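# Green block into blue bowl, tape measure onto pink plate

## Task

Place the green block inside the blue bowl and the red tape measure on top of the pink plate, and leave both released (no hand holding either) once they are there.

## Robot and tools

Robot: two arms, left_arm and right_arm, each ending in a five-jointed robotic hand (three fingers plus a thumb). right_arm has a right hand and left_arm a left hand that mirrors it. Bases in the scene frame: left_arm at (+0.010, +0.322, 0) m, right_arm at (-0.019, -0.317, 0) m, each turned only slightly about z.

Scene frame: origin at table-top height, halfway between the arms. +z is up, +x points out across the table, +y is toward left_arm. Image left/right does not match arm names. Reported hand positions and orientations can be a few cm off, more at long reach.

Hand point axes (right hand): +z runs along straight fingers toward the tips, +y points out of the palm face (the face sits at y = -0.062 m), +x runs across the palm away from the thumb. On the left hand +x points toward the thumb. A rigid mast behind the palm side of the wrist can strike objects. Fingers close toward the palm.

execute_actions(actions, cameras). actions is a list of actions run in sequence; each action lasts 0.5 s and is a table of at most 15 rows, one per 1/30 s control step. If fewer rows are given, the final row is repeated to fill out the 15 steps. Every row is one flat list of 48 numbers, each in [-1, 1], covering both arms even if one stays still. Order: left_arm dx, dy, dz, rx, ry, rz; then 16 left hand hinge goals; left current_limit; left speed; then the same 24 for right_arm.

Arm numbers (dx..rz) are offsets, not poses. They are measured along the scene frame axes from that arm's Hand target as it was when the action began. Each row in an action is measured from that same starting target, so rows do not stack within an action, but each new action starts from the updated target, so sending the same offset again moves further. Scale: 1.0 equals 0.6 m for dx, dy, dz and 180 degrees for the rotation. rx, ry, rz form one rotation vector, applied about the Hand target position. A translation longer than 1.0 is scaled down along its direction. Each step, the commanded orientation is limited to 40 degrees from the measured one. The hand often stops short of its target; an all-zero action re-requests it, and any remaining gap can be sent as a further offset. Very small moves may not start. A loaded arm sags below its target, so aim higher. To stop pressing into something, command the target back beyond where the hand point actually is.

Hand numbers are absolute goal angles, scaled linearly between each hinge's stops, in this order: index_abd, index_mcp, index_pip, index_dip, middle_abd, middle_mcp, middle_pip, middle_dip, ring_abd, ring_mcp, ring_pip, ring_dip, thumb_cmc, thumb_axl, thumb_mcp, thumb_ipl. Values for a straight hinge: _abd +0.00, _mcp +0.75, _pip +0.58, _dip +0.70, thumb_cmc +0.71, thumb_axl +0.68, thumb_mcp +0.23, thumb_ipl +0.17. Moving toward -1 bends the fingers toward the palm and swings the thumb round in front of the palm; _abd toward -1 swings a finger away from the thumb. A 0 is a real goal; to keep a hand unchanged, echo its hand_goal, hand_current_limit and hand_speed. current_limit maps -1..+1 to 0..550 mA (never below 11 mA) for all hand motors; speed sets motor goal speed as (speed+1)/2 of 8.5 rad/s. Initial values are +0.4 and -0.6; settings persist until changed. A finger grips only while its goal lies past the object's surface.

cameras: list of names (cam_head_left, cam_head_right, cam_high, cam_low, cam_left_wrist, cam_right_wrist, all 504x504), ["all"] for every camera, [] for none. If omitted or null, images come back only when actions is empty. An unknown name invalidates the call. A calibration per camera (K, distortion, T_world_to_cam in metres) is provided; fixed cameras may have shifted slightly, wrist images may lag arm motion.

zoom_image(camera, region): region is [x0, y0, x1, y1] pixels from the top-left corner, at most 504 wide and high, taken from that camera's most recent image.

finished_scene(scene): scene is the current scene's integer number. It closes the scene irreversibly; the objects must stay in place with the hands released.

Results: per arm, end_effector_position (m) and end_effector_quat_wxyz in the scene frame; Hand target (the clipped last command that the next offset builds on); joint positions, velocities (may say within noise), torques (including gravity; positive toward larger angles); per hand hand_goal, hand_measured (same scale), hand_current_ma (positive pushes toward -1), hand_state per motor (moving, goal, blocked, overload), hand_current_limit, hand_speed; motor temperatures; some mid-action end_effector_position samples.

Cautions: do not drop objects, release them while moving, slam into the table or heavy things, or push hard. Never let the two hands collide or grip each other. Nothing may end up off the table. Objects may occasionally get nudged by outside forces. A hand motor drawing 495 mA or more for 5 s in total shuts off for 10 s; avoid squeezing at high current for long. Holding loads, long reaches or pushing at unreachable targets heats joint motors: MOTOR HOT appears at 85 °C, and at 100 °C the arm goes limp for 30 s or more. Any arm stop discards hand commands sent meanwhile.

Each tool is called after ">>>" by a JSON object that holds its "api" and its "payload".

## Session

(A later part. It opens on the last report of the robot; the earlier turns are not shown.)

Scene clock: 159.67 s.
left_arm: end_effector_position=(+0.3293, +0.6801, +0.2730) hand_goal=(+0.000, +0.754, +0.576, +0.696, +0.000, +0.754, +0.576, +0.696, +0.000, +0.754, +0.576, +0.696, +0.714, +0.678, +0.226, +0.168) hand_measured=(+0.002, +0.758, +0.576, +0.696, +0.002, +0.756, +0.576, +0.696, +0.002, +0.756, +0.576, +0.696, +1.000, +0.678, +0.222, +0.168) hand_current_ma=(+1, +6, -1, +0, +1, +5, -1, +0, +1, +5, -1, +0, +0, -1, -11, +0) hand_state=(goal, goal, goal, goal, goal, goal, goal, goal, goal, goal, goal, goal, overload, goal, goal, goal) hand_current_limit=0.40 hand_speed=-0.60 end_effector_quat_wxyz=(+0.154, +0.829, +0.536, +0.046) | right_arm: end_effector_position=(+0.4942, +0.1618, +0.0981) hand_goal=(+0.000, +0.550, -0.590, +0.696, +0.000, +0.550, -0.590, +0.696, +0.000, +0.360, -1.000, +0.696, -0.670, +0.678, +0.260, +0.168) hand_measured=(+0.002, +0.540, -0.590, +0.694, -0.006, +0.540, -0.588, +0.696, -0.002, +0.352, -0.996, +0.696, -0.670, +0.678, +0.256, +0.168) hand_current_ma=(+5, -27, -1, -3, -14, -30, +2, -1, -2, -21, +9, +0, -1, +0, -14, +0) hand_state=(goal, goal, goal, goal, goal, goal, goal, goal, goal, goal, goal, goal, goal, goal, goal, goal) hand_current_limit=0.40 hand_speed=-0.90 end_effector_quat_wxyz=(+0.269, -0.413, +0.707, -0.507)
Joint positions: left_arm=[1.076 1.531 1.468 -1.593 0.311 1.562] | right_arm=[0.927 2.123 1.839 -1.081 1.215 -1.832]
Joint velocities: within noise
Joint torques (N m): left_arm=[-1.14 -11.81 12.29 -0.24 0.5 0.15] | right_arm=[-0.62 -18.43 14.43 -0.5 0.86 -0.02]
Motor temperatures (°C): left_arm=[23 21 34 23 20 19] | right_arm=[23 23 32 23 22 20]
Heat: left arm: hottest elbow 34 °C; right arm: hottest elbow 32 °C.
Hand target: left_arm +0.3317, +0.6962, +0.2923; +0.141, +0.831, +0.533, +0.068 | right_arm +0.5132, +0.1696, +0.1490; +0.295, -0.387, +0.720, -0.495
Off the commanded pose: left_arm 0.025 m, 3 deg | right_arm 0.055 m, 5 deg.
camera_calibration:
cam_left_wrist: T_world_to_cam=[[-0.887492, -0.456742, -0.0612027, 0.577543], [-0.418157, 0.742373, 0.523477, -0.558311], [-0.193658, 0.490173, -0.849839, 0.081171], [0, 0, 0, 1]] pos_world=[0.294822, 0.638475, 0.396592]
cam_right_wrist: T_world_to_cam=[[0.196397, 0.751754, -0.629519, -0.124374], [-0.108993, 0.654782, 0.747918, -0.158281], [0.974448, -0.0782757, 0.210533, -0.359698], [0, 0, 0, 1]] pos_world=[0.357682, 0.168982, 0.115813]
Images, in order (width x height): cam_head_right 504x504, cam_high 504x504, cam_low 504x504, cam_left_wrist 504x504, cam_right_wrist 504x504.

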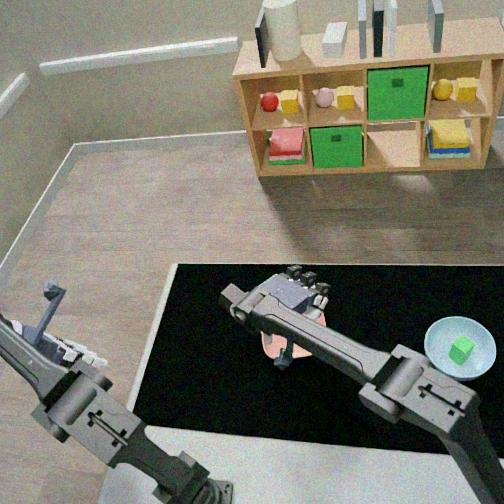

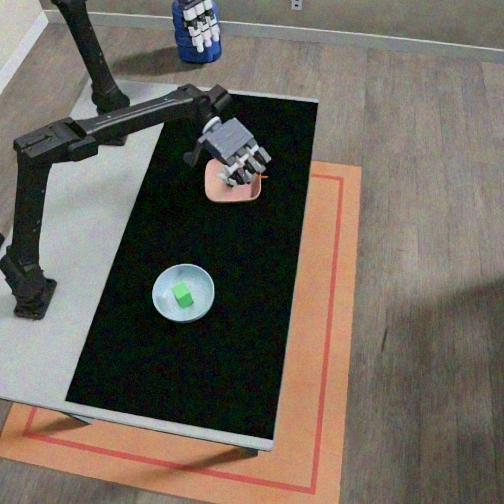

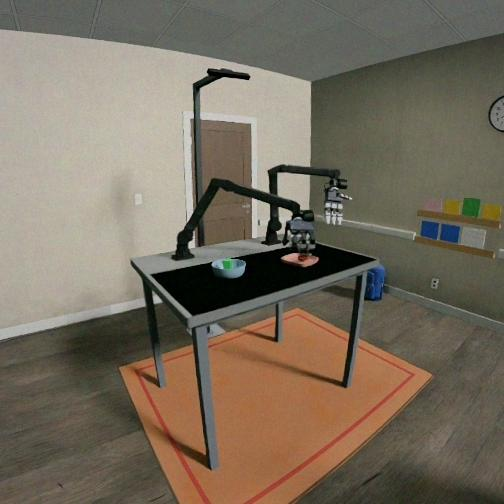

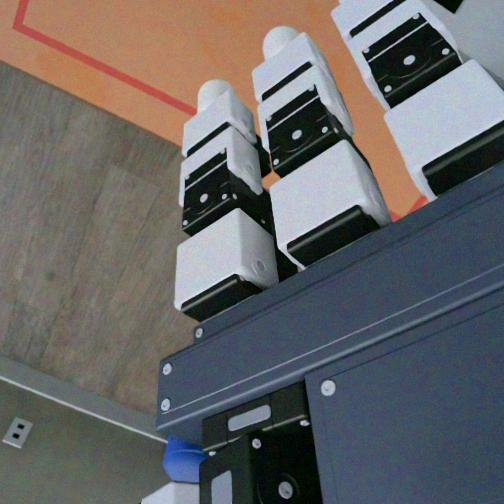

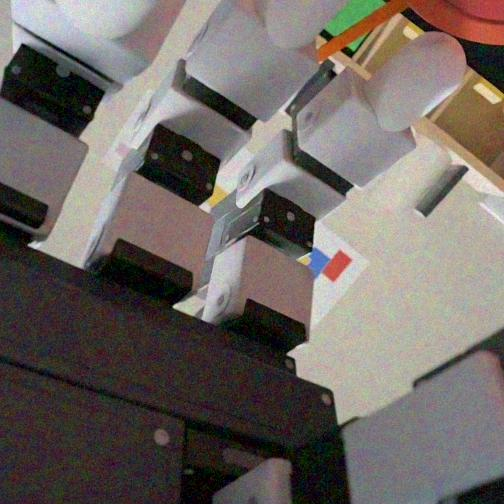

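>>> {"api": "zoom_image", "payload": {"camera": "cam_right_wrist", "region": [252, 0, 504, 252]}}

>>> {"api": "zoom_image", "payload": {"camera": "cam_low", "region": [280, 235, 320, 275]}}

>>> {"api": "zoom_image", "payload": {"camera": "cam_high", "region": [225, 160, 275, 210]}}

>>> {"api": "zoom_image", "payload": {"camera": "cam_head_right", "region": [250, 250, 350, 380]}}

Scaled by 2.000 from the camera's 504x504 image, which has a finer 720x720 frame.

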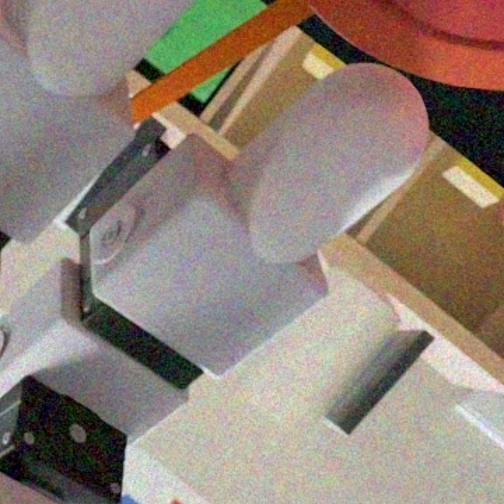

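Scaled by 12.600 from the camera's 504x504 image, which has a finer 720x720 frame.

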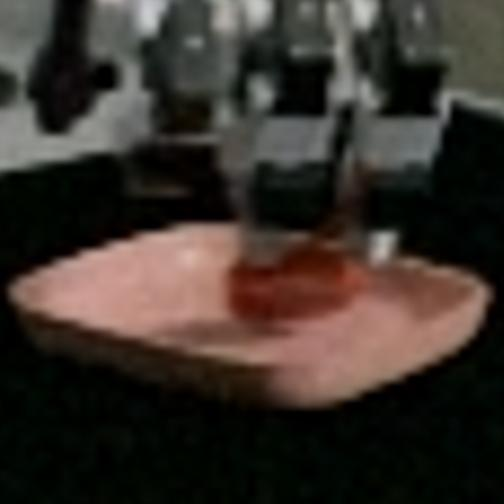

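Scaled by 10.080 from the camera's 504x504 image, which has a finer 720x720 frame.

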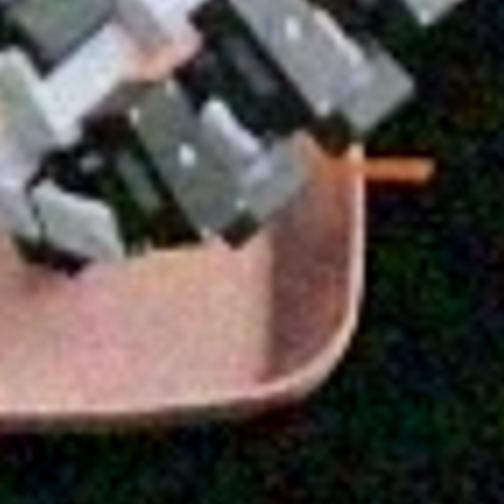

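Scaled by 3.877 from the camera's 504x504 image, which has a finer 720x720 frame.

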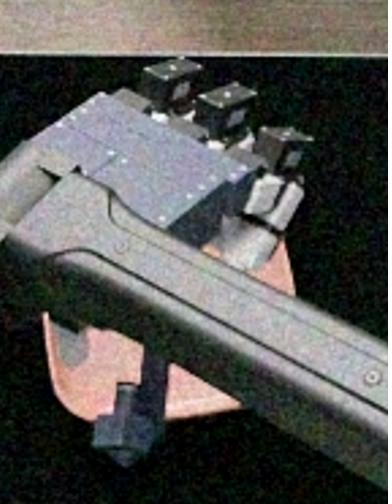

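>>> {"api": "execute_actions", "payload": {"actions": [[[0,0,0,0,0,0,0,0.754,0.576,0.696,0,0.754,0.576,0.696,0,0.754,0.576,0.696,0.714,0.678,0.226,0.168,0.4,-0.6,-0.015,-0.012,-0.075,0,0,0,0,0.47,-0.591,0.696,0,0.47,-0.591,0.696,0,0.36,-1,0.696,-0.671,0.677,0.26,0.168,0.4,-0.9]],[[0,0,0,0,0,0,0,0.754,0.576,0.696,0,0.754,0.576,0.696,0,0.754,0.576,0.696,0.714,0.678,0.226,0.168,0.4,-0.6,0,0,-0.05,0,0,0,0,0.47,-0.591,0.696,0,0.47,-0.591,0.696,0,0.36,-1,0.696,-0.671,0.677,0.26,0.168,0.4,-0.9]]], "cameras": ["cam_high","cam_right_wrist","cam_low"]}}

>>> {"api": "zoom_image", "payload": {"camera": "cam_high", "region": [190, 130, 290, 230]}}

>>> {"api": "zoom_image", "payload": {"camera": "cam_low", "region": [275, 225, 325, 275]}}

Scene clock: 165.13 s.
left_arm: end_effector_position=(+0.3293, +0.6801, +0.2730) hand_goal=(+0.000, +0.754, +0.576, +0.696, +0.000, +0.754, +0.576, +0.696, +0.000, +0.754, +0.576, +0.696, +0.714, +0.678, +0.226, +0.168) hand_measured=(+0.002, +0.758, +0.576, +0.696, +0.002, +0.756, +0.576, +0.696, +0.002, +0.756, +0.576, +0.696, +1.000, +0.678, +0.222, +0.168) hand_current_ma=(+1, +6, -1, +0, +1, +5, -1, +0, +1, +5, -1, +0, +0, -1, -11, +0) hand_state=(goal, goal, goal, goal, goal, goal, goal, goal, goal, goal, goal, goal, overload, goal, goal, goal) hand_current_limit=0.40 hand_speed=-0.60 end_effector_quat_wxyz=(+0.154, +0.829, +0.536, +0.046) | right_arm: end_effector_position=(+0.4979, +0.1597, +0.0733) hand_goal=(+0.000, +0.470, -0.590, +0.696, +0.000, +0.470, -0.590, +0.696, +0.000, +0.360, -1.000, +0.696, -0.670, +0.678, +0.260, +0.168) hand_measured=(+0.004, +0.464, -0.588, +0.694, -0.006, +0.464, -0.588, +0.696, -0.002, +0.352, -0.996, +0.696, -0.670, +0.678, +0.256, +0.168) hand_current_ma=(+5, -12, +2, -2, -14, -12, +2, -1, -2, -19, +9, +0, -1, +0, -13, +0) hand_state=(goal, goal, goal, goal, goal, goal, goal, goal, goal, goal, goal, goal, goal, goal, goal, goal) hand_current_limit=0.40 hand_speed=-0.90 end_effector_quat_wxyz=(+0.286, -0.396, +0.715, -0.500)
Joint positions: left_arm=[1.076 1.531 1.468 -1.593 0.311 1.562] | right_arm=[0.921 2.123 1.764 -0.959 1.215 -1.825]
Joint torques (N m): left_arm=[-1.49 -11.46 12.21 -0.28 0.49 0.14] | right_arm=[-0.67 -15.79 8.88 1.24 0.95 0.11]
Heat: left arm: hottest elbow 34 °C; right arm: hottest elbow 32 °C.
Hand target: left_arm +0.3317, +0.6962, +0.2923; +0.141, +0.831, +0.533, +0.068 | right_arm +0.5042, +0.1624, +0.0740; +0.295, -0.387, +0.720, -0.495
Off the commanded pose: left_arm 0.025 m, 3 deg | right_arm 0.007 m, 2 deg.
Step readings (end_effector_position of left_arm | right_arm):
0: (+0.3293, +0.6801, +0.2730) | (+0.4942, +0.1618, +0.0981)
1: (+0.3293, +0.6801, +0.2730) | (+0.4946, +0.1623, +0.0966)
2: (+0.3293, +0.6801, +0.2730) | (+0.4954, +0.1634, +0.0953)
4: (+0.3293, +0.6801, +0.2730) | (+0.4964, +0.1630, +0.0918)
8: (+0.3293, +0.6801, +0.2730) | (+0.4956, +0.1602, +0.0861)
15: (+0.3293, +0.6801, +0.2730) | (+0.4970, +0.1602, +0.0863)
16: (+0.3293, +0.6801, +0.2730) | (+0.4971, +0.1605, +0.0843)
17: (+0.3293, +0.6801, +0.2730) | (+0.4978, +0.1613, +0.0826)
19: (+0.3293, +0.6801, +0.2730) | (+0.4984, +0.1621, +0.0793)
23: (+0.3293, +0.6801, +0.2730) | (+0.4972, +0.1588, +0.0730)
30: (+0.3293, +0.6801, +0.2730) | (+0.4979, +0.1597, +0.0733)
camera_calibration:
cam_right_wrist: T_world_to_cam=[[0.221776, 0.77619, -0.590207, -0.158536], [-0.126921, 0.623109, 0.771768, -0.12573], [0.966802, -0.0962501, 0.236705, -0.353414], [0, 0, 0, 1]] pos_world=[0.360883, 0.167382, 0.0871208]
Images, in order (width x height): cam_high 504x504, cam_low 504x504, cam_right_wrist 504x504.

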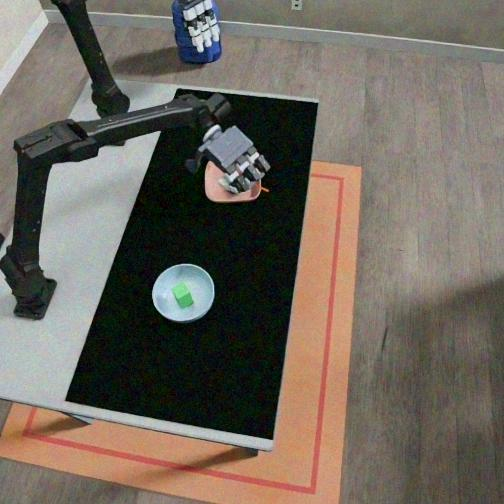

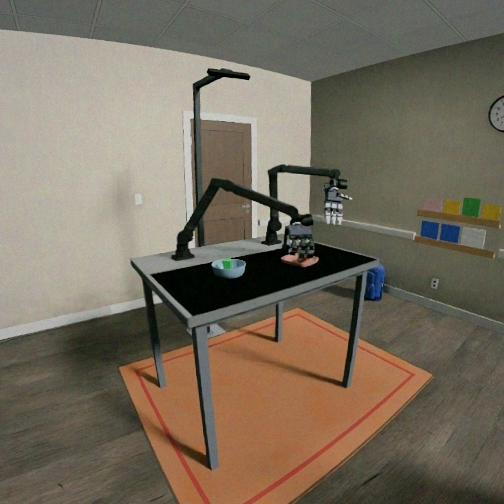

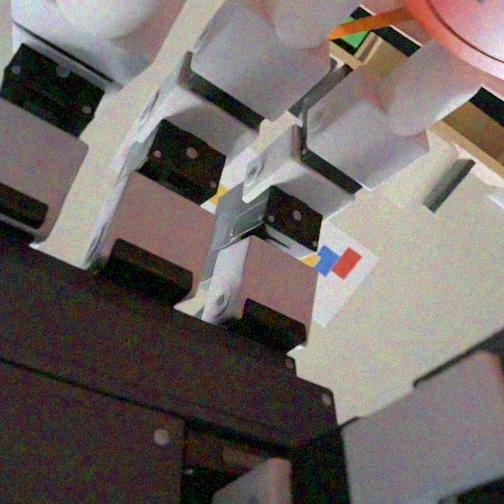

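Scaled by 5.040 from the camera's 504x504 image, which has a finer 720x720 frame.

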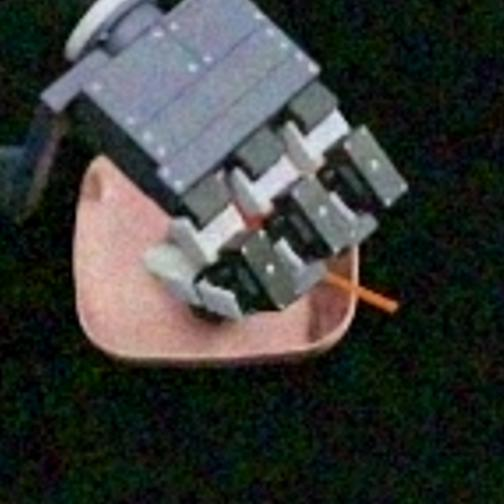

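Scaled by 10.080 from the camera's 504x504 image, which has a finer 720x720 frame.

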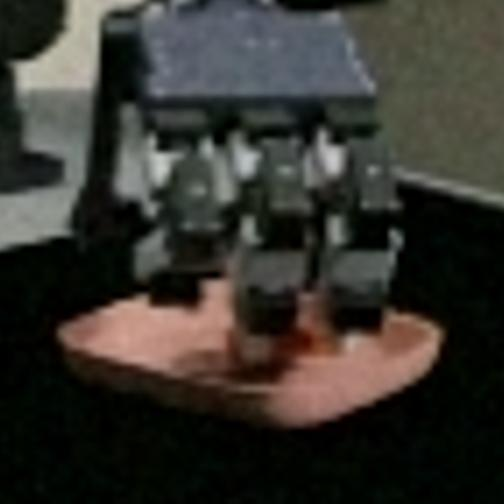

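>>> {"api": "execute_actions", "payload": {"actions": [[[0,0,0,0,0,0,0,0.754,0.576,0.696,0,0.754,0.576,0.696,0,0.754,0.576,0.696,0.714,0.678,0.226,0.168,0.4,-0.6,0,0,-0.03,0,0,0,0,0.47,-0.591,0.696,0,0.47,-0.591,0.696,0,0.36,-1,0.696,-0.671,0.677,0.26,0.168,0.4,-0.9]],[[0,0,0,0,0,0,0,0.754,0.576,0.696,0,0.754,0.576,0.696,0,0.754,0.576,0.696,0.714,0.678,0.226,0.168,0.4,-0.6,0,0,0,0,0,0,0.25,0.47,-0.591,0.696,-0.2,0.47,-0.591,0.696,-0.1,0.36,-1,0.696,-0.671,0.677,0.26,0.168,0.4,-0.9]]], "cameras": ["cam_high","cam_right_wrist","cam_low"]}}

>>> {"api": "zoom_image", "payload": {"camera": "cam_high", "region": [190, 130, 290, 230]}}

>>> {"api": "zoom_image", "payload": {"camera": "cam_low", "region": [275, 225, 325, 275]}}

>>> {"api": "zoom_image", "payload": {"camera": "cam_right_wrist", "region": [252, 0, 504, 252]}}

Scene clock: 167.00 s.
left_arm: end_effector_position=(+0.3293, +0.6801, +0.2730) hand_goal=(+0.000, +0.754, +0.576, +0.696, +0.000, +0.754, +0.576, +0.696, +0.000, +0.754, +0.576, +0.696, +0.714, +0.678, +0.226, +0.168) hand_measured=(+0.002, +0.758, +0.576, +0.696, +0.002, +0.756, +0.576, +0.696, +0.002, +0.756, +0.576, +0.696, +1.000, +0.678, +0.222, +0.168) hand_current_ma=(+1, +6, -1, +0, +1, +5, -1, +0, +1, +5, -1, +0, +0, -1, -11, +0) hand_state=(goal, goal, goal, goal, goal, goal, goal, goal, goal, goal, goal, goal, overload, goal, goal, goal) hand_current_limit=0.40 hand_speed=-0.60 end_effector_quat_wxyz=(+0.154, +0.829, +0.536, +0.046) | right_arm: end_effector_position=(+0.4993, +0.1598, +0.0602) hand_goal=(+0.250, +0.470, -0.590, +0.696, -0.200, +0.470, -0.590, +0.696, -0.100, +0.360, -1.000, +0.696, -0.670, +0.678, +0.260, +0.168) hand_measured=(+0.246, +0.464, -0.588, +0.694, -0.196, +0.466, -0.588, +0.696, -0.096, +0.352, -0.996, +0.696, -0.670, +0.678, +0.256, +0.168) hand_current_ma=(-7, -14, +2, -2, +7, -11, +2, -1, +5, -19, +9, +0, -1, +0, -13, +0) hand_state=(goal, goal, goal, goal, goal, goal, goal, goal, goal, goal, goal, goal, goal, goal, goal, goal) hand_current_limit=0.40 hand_speed=-0.90 end_effector_quat_wxyz=(+0.289, -0.394, +0.716, -0.498)
Joint positions: left_arm=[1.076 1.531 1.468 -1.593 0.311 1.562] | right_arm=[0.92 2.135 1.747 -0.922 1.215 -1.825]
Joint torques (N m): left_arm=[-0.73 -11.87 12.26 -0.32 0.51 0.18] | right_arm=[-0.03 -16.03 8.47 1.28 0.9 0.1]
Heat: left arm: hottest elbow 34 °C; right arm: hottest elbow 32 °C.
Hand target: left_arm +0.3317, +0.6962, +0.2923; +0.141, +0.831, +0.533, +0.068 | right_arm +0.5042, +0.1624, +0.0560; +0.295, -0.387, +0.720, -0.495
Off the commanded pose: left_arm 0.025 m, 3 deg | right_arm 0.007 m, 1 deg.
Step readings (end_effector_position of left_arm | right_arm):
0: (+0.3293, +0.6801, +0.2730) | (+0.4979, +0.1597, +0.0733)
1: (+0.3293, +0.6801, +0.2730) | (+0.4980, +0.1599, +0.0723)
2: (+0.3293, +0.6801, +0.2730) | (+0.4986, +0.1607, +0.0716)
4: (+0.3293, +0.6801, +0.2730) | (+0.4988, +0.1609, +0.0677)
8: (+0.3293, +0.6801, +0.2730) | (+0.4993, +0.1598, +0.0622)
15: (+0.3293, +0.6801, +0.2730) | (+0.4993, +0.1598, +0.0602)
16: (+0.3293, +0.6801, +0.2730) | (+0.4993, +0.1598, +0.0602)
17: (+0.3293, +0.6801, +0.2730) | (+0.4993, +0.1598, +0.0602)
19: (+0.3293, +0.6801, +0.2730) | (+0.4993, +0.1598, +0.0602)
23: (+0.3293, +0.6801, +0.2730) | (+0.4993, +0.1598, +0.0602)
30: (+0.3293, +0.6801, +0.2730) | (+0.4993, +0.1598, +0.0602)
camera_calibration:
cam_right_wrist: T_world_to_cam=[[0.225701, 0.779547, -0.584265, -0.169508], [-0.129592, 0.618435, 0.775077, -0.113597], [0.965539, -0.0992196, 0.240604, -0.350837], [0, 0, 0, 1]] pos_world=[0.362284, 0.167582, 0.0734219]
Images, in order (width x height): cam_high 504x504, cam_low 504x504, cam_right_wrist 504x504.

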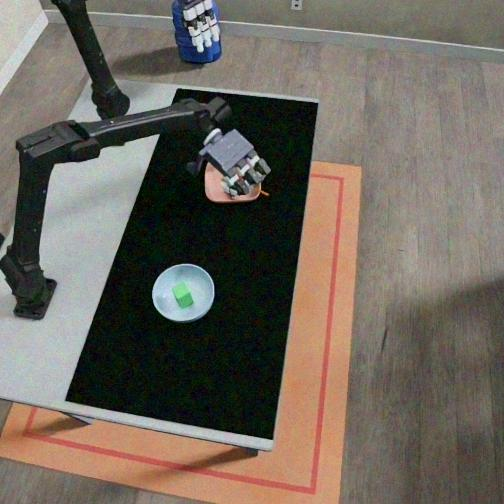

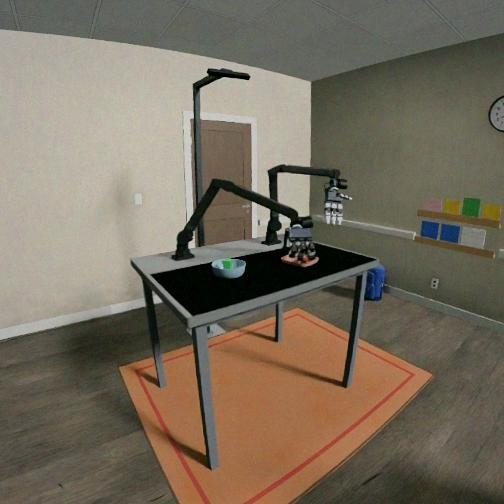

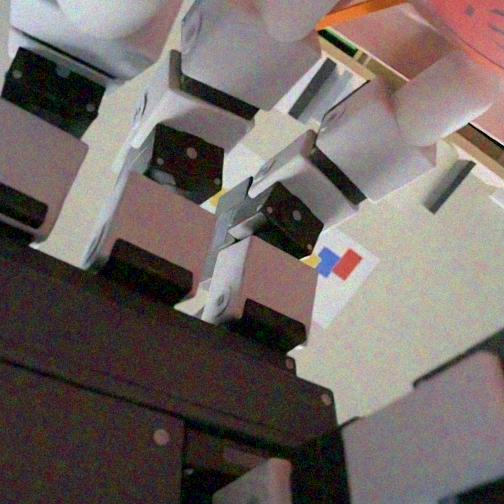

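Scaled by 5.040 from the camera's 504x504 image, which has a finer 720x720 frame.

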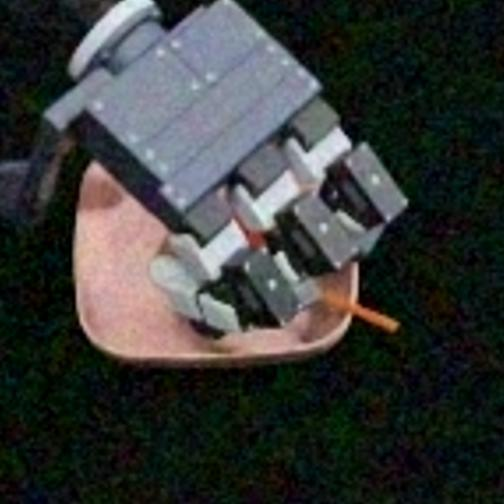

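Scaled by 10.080 from the camera's 504x504 image, which has a finer 720x720 frame.

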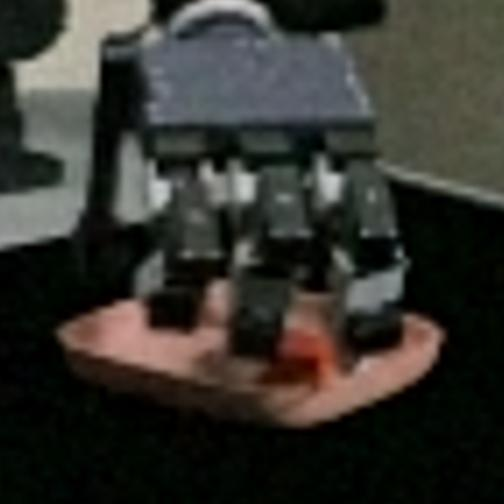

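Scaled by 2.000 from the camera's 504x504 image, which has a finer 720x720 frame.

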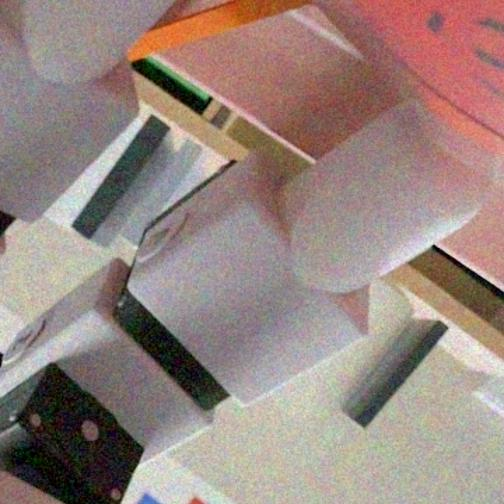

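>>> {"api": "execute_actions", "payload": {"actions": [[[0,0,0,0,0,0,0,0.754,0.576,0.696,0,0.754,0.576,0.696,0,0.754,0.576,0.696,0.714,0.678,0.226,0.168,0.4,-0.6,0.0,0,0.06,0,0,0,0.25,0.5,-0.591,0.696,-0.2,0.5,-0.591,0.696,-0.1,0.36,-1,0.696,-0.671,0.677,0.26,0.168,0.4,-0.9]],[[0,0,0,0,0,0,0,0.754,0.576,0.696,0,0.754,0.576,0.696,0,0.754,0.576,0.696,0.714,0.678,0.226,0.168,0.4,-0.6,0,0,0.05,0,0,0,0.25,0.5,-0.591,0.696,-0.2,0.5,-0.591,0.696,-0.1,0.36,-1,0.696,-0.671,0.677,0.26,0.168,0.4,-0.9]]], "cameras": ["cam_high","cam_right_wrist","cam_low"]}}

>>> {"api": "zoom_image", "payload": {"camera": "cam_high", "region": [190, 130, 290, 230]}}

>>> {"api": "zoom_image", "payload": {"camera": "cam_low", "region": [275, 225, 325, 275]}}

>>> {"api": "zoom_image", "payload": {"camera": "cam_right_wrist", "region": [252, 0, 504, 252]}}

Scene clock: 168.73 s.
left_arm: end_effector_position=(+0.3293, +0.6801, +0.2730) hand_goal=(+0.000, +0.754, +0.576, +0.696, +0.000, +0.754, +0.576, +0.696, +0.000, +0.754, +0.576, +0.696, +0.714, +0.678, +0.226, +0.168) hand_measured=(+0.002, +0.758, +0.576, +0.696, +0.002, +0.756, +0.576, +0.696, +0.002, +0.756, +0.576, +0.696, +1.000, +0.678, +0.222, +0.168) hand_current_ma=(+1, +6, -1, +0, +1, +5, -1, +0, +1, +5, -1, +0, +0, -1, -11, +0) hand_state=(goal, goal, goal, goal, goal, goal, goal, goal, goal, goal, goal, goal, overload, goal, goal, goal) hand_current_limit=0.40 hand_speed=-0.60 end_effector_quat_wxyz=(+0.154, +0.829, +0.536, +0.046) | right_arm: end_effector_position=(+0.4887, +0.1456, +0.0699) hand_goal=(+0.250, +0.500, -0.590, +0.696, -0.200, +0.500, -0.590, +0.696, -0.100, +0.360, -1.000, +0.696, -0.670, +0.678, +0.260, +0.168) hand_measured=(+0.248, +0.488, -0.588, +0.694, -0.196, +0.488, -0.588, +0.696, -0.098, +0.352, -0.996, +0.696, -0.670, +0.678, +0.256, +0.168) hand_current_ma=(-4, -32, +2, -2, +7, -37, +2, -1, +5, -18, +9, +0, +1, +0, -13, +0) hand_state=(goal, goal, goal, goal, goal, goal, goal, goal, goal, goal, goal, goal, goal, goal, goal, goal) hand_current_limit=0.40 hand_speed=-0.90 end_effector_quat_wxyz=(+0.263, -0.412, +0.708, -0.510)
Joint positions: left_arm=[1.076 1.531 1.468 -1.593 0.311 1.562] | right_arm=[0.92 2.113 1.747 -1.013 1.215 -1.825]
Joint torques (N m): left_arm=[-1.44 -11.4 12.16 -0.35 0.51 0.14] | right_arm=[-0.09 -18.02 14.15 -0.4 0.94 0.06]
Heat: left arm: hottest elbow 34 °C; right arm: hottest elbow 32 °C.
Hand target: left_arm +0.3317, +0.6962, +0.2923; +0.141, +0.831, +0.533, +0.068 | right_arm +0.5042, +0.1624, +0.1220; +0.295, -0.387, +0.720, -0.495
Off the commanded pose: left_arm 0.025 m, 3 deg | right_arm 0.057 m, 5 deg.
Step readings (end_effector_position of left_arm | right_arm):
0: (+0.3293, +0.6801, +0.2730) | (+0.4993, +0.1598, +0.0602)
1: (+0.3293, +0.6801, +0.2730) | (+0.4986, +0.1589, +0.0599)
2: (+0.3293, +0.6801, +0.2730) | (+0.4977, +0.1577, +0.0595)
4: (+0.3293, +0.6801, +0.2730) | (+0.4964, +0.1559, +0.0589)
8: (+0.3293, +0.6801, +0.2730) | (+0.4955, +0.1547, +0.0586)
15: (+0.3293, +0.6801, +0.2730) | (+0.4954, +0.1546, +0.0585)
16: (+0.3293, +0.6801, +0.2730) | (+0.4943, +0.1531, +0.0581)
17: (+0.3293, +0.6801, +0.2730) | (+0.4928, +0.1510, +0.0585)
19: (+0.3293, +0.6801, +0.2730) | (+0.4903, +0.1477, +0.0606)
23: (+0.3293, +0.6801, +0.2730) | (+0.4891, +0.1460, +0.0671)
30: (+0.3293, +0.6801, +0.2730) | (+0.4888, +0.1456, +0.0699)
camera_calibration:
cam_right_wrist: T_world_to_cam=[[0.200802, 0.745741, -0.635255, -0.129639], [-0.0983017, 0.660529, 0.744338, -0.132936], [0.974687, -0.0870177, 0.205943, -0.348235], [0, 0, 0, 1]] pos_world=[0.352384, 0.154182, 0.0883124]
Images, in order (width x height): cam_high 504x504, cam_low 504x504, cam_right_wrist 504x504.

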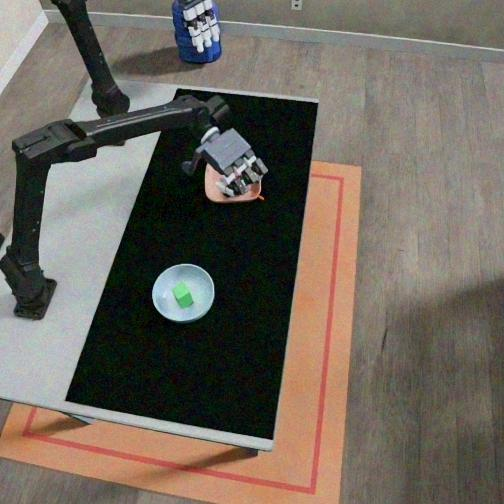

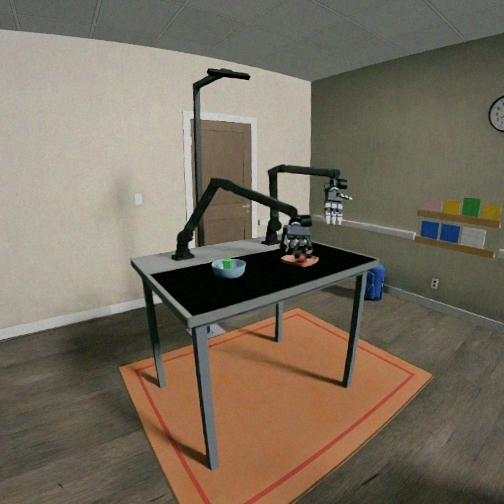

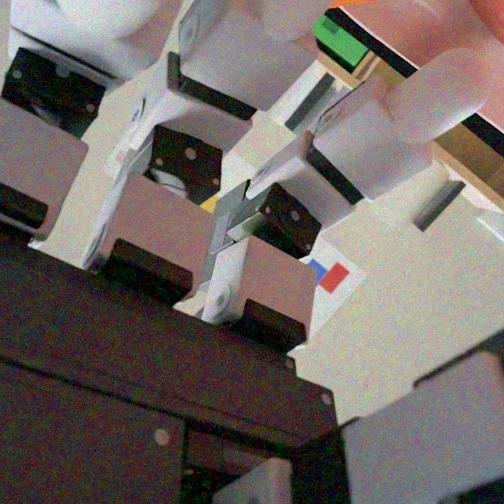

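Scaled by 5.040 from the camera's 504x504 image, which has a finer 720x720 frame.

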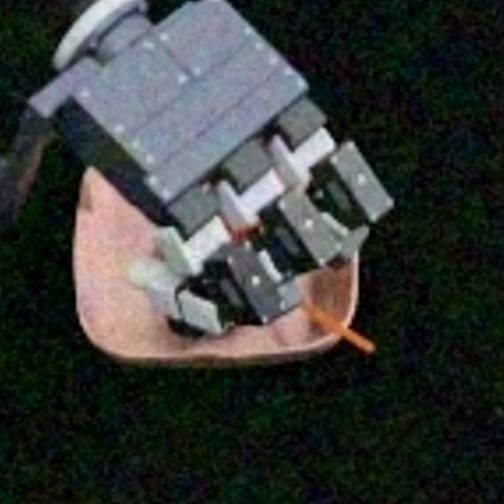

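Scaled by 10.080 from the camera's 504x504 image, which has a finer 720x720 frame.

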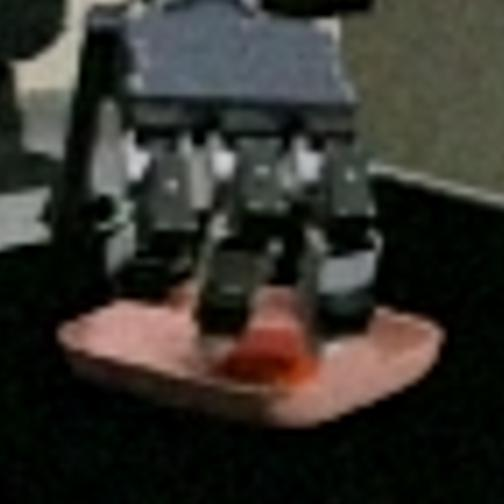

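Scaled by 2.000 from the camera's 504x504 image, which has a finer 720x720 frame.

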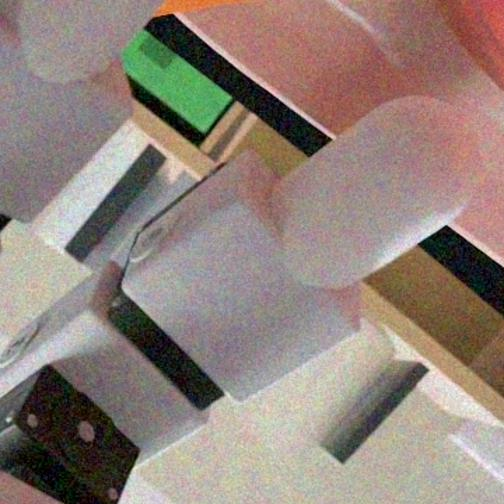

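>>> {"api": "execute_actions", "payload": {"actions": [[[0,0,0,0,0,0,0,0.754,0.576,0.696,0,0.754,0.576,0.696,0,0.754,0.576,0.696,0.714,0.678,0.226,0.168,0.4,-0.6,0.01,0.01,0.05,0,0,0,0.25,0.56,-0.591,0.696,-0.2,0.56,-0.591,0.696,-0.1,0.36,-1,0.696,-0.671,0.677,0.3,0.168,0.4,-0.9]],[[0,0,0,0,0,0,0,0.754,0.576,0.696,0,0.754,0.576,0.696,0,0.754,0.576,0.696,0.714,0.678,0.226,0.168,0.4,-0.6,0,0,0.05,0,0,0,0.25,0.6,-0.591,0.696,-0.2,0.6,-0.591,0.696,-0.1,0.36,-1,0.696,-0.671,0.677,0.3,0.168,0.4,-0.9]]], "cameras": ["cam_high","cam_right_wrist","cam_low"]}}

>>> {"api": "zoom_image", "payload": {"camera": "cam_high", "region": [190, 130, 290, 230]}}

>>> {"api": "zoom_image", "payload": {"camera": "cam_low", "region": [275, 225, 325, 275]}}

Scene clock: 170.43 s.
left_arm: end_effector_position=(+0.3293, +0.6801, +0.2730) hand_goal=(+0.000, +0.754, +0.576, +0.696, +0.000, +0.754, +0.576, +0.696, +0.000, +0.754, +0.576, +0.696, +0.714, +0.678, +0.226, +0.168) hand_measured=(+0.002, +0.758, +0.576, +0.696, +0.002, +0.756, +0.576, +0.696, +0.002, +0.756, +0.576, +0.696, +1.000, +0.678, +0.222, +0.168) hand_current_ma=(+1, +6, -1, +0, +1, +5, -1, +0, +1, +5, -1, +0, +0, -1, -11, +0) hand_state=(goal, goal, goal, goal, goal, goal, goal, goal, goal, goal, goal, goal, overload, goal, goal, goal) hand_current_limit=0.40 hand_speed=-0.60 end_effector_quat_wxyz=(+0.154, +0.829, +0.536, +0.046) | right_arm: end_effector_position=(+0.4983, +0.1567, +0.1295) hand_goal=(+0.250, +0.600, -0.590, +0.696, -0.200, +0.600, -0.590, +0.696, -0.100, +0.360, -1.000, +0.696, -0.670, +0.678, +0.300, +0.168) hand_measured=(+0.248, +0.586, -0.588, +0.694, -0.196, +0.586, -0.588, +0.696, -0.098, +0.352, -0.996, +0.696, -0.670, +0.678, +0.294, +0.168) hand_current_ma=(-4, -39, +2, -2, +7, -41, +2, -1, +5, -18, +9, +0, +1, +0, -15, +0) hand_state=(goal, goal, goal, goal, goal, goal, goal, goal, goal, goal, goal, goal, goal, goal, goal, goal) hand_current_limit=0.40 hand_speed=-0.90 end_effector_quat_wxyz=(+0.264, -0.411, +0.708, -0.510)
Joint positions: left_arm=[1.076 1.531 1.468 -1.593 0.311 1.562] | right_arm=[0.918 2.103 1.891 -1.161 1.215 -1.83]
Joint torques (N m): left_arm=[-1.32 -11.63 12.15 -0.4 0.51 0.14] | right_arm=[-0.03 -18.78 14.48 -0.32 0.87 0.05]
Heat: left arm: hottest elbow 34 °C; right arm: hottest elbow 32 °C.
Hand target: left_arm +0.3317, +0.6962, +0.2923; +0.141, +0.831, +0.533, +0.068 | right_arm +0.5102, +0.1684, +0.1820; +0.295, -0.387, +0.720, -0.495
Off the commanded pose: left_arm 0.025 m, 3 deg | right_arm 0.055 m, 5 deg.
Step readings (end_effector_position of left_arm | right_arm):
0: (+0.3293, +0.6801, +0.2730) | (+0.4887, +0.1456, +0.0699)
1: (+0.3293, +0.6801, +0.2730) | (+0.4887, +0.1455, +0.0720)
2: (+0.3293, +0.6801, +0.2730) | (+0.4885, +0.1453, +0.0745)
4: (+0.3293, +0.6801, +0.2730) | (+0.4900, +0.1473, +0.0826)
8: (+0.3293, +0.6801, +0.2730) | (+0.4968, +0.1546, +0.1003)
15: (+0.3293, +0.6801, +0.2730) | (+0.4981, +0.1565, +0.1076)
16: (+0.3293, +0.6801, +0.2730) | (+0.4967, +0.1564, +0.1084)
17: (+0.3293, +0.6801, +0.2730) | (+0.4958, +0.1551, +0.1097)
19: (+0.3293, +0.6801, +0.2730) | (+0.4957, +0.1532, +0.1126)
23: (+0.3293, +0.6801, +0.2730) | (+0.4974, +0.1555, +0.1238)
30: (+0.3293, +0.6801, +0.2730) | (+0.4985, +0.1569, +0.1296)
camera_calibration:
cam_right_wrist: T_world_to_cam=[[0.201591, 0.746823, -0.633732, -0.102779], [-0.0997323, 0.659303, 0.745233, -0.18296], [0.974379, -0.0870288, 0.207392, -0.368863], [0, 0, 0, 1]] pos_world=[0.361884, 0.165282, 0.147713]
Images, in order (width x height): cam_high 504x504, cam_low 504x504, cam_right_wrist 504x504.

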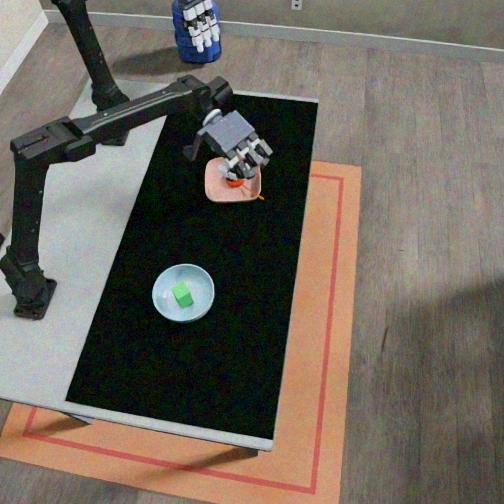

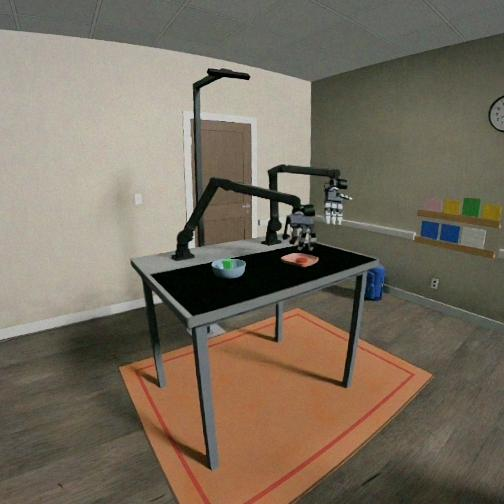

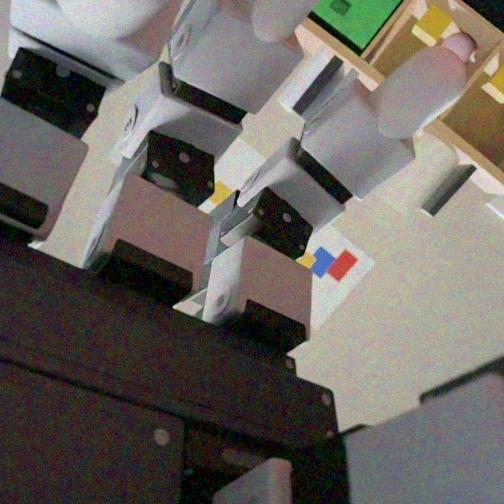

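Scaled by 5.040 from the camera's 504x504 image, which has a finer 720x720 frame.

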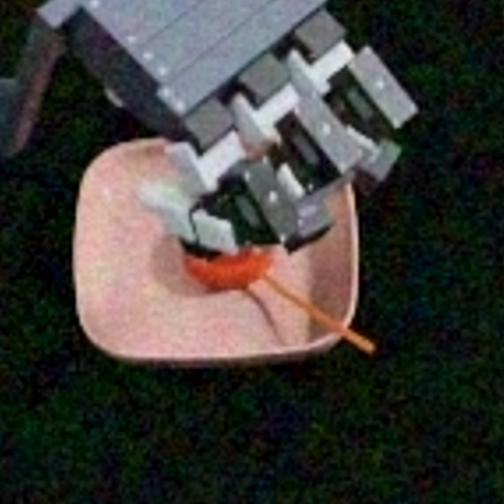

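Scaled by 10.080 from the camera's 504x504 image, which has a finer 720x720 frame.

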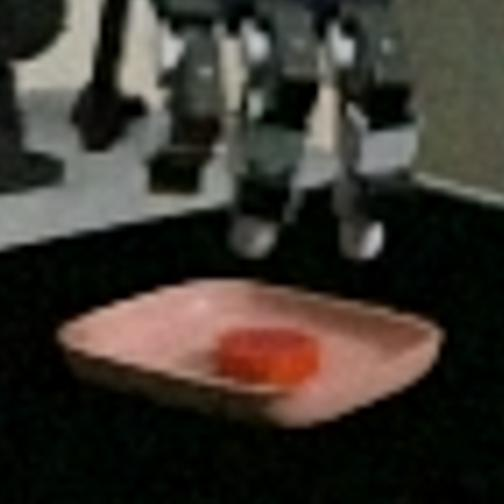

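>>> {"api": "finished_scene", "payload": {"scene": 3}}

The scene is finished: the task was done.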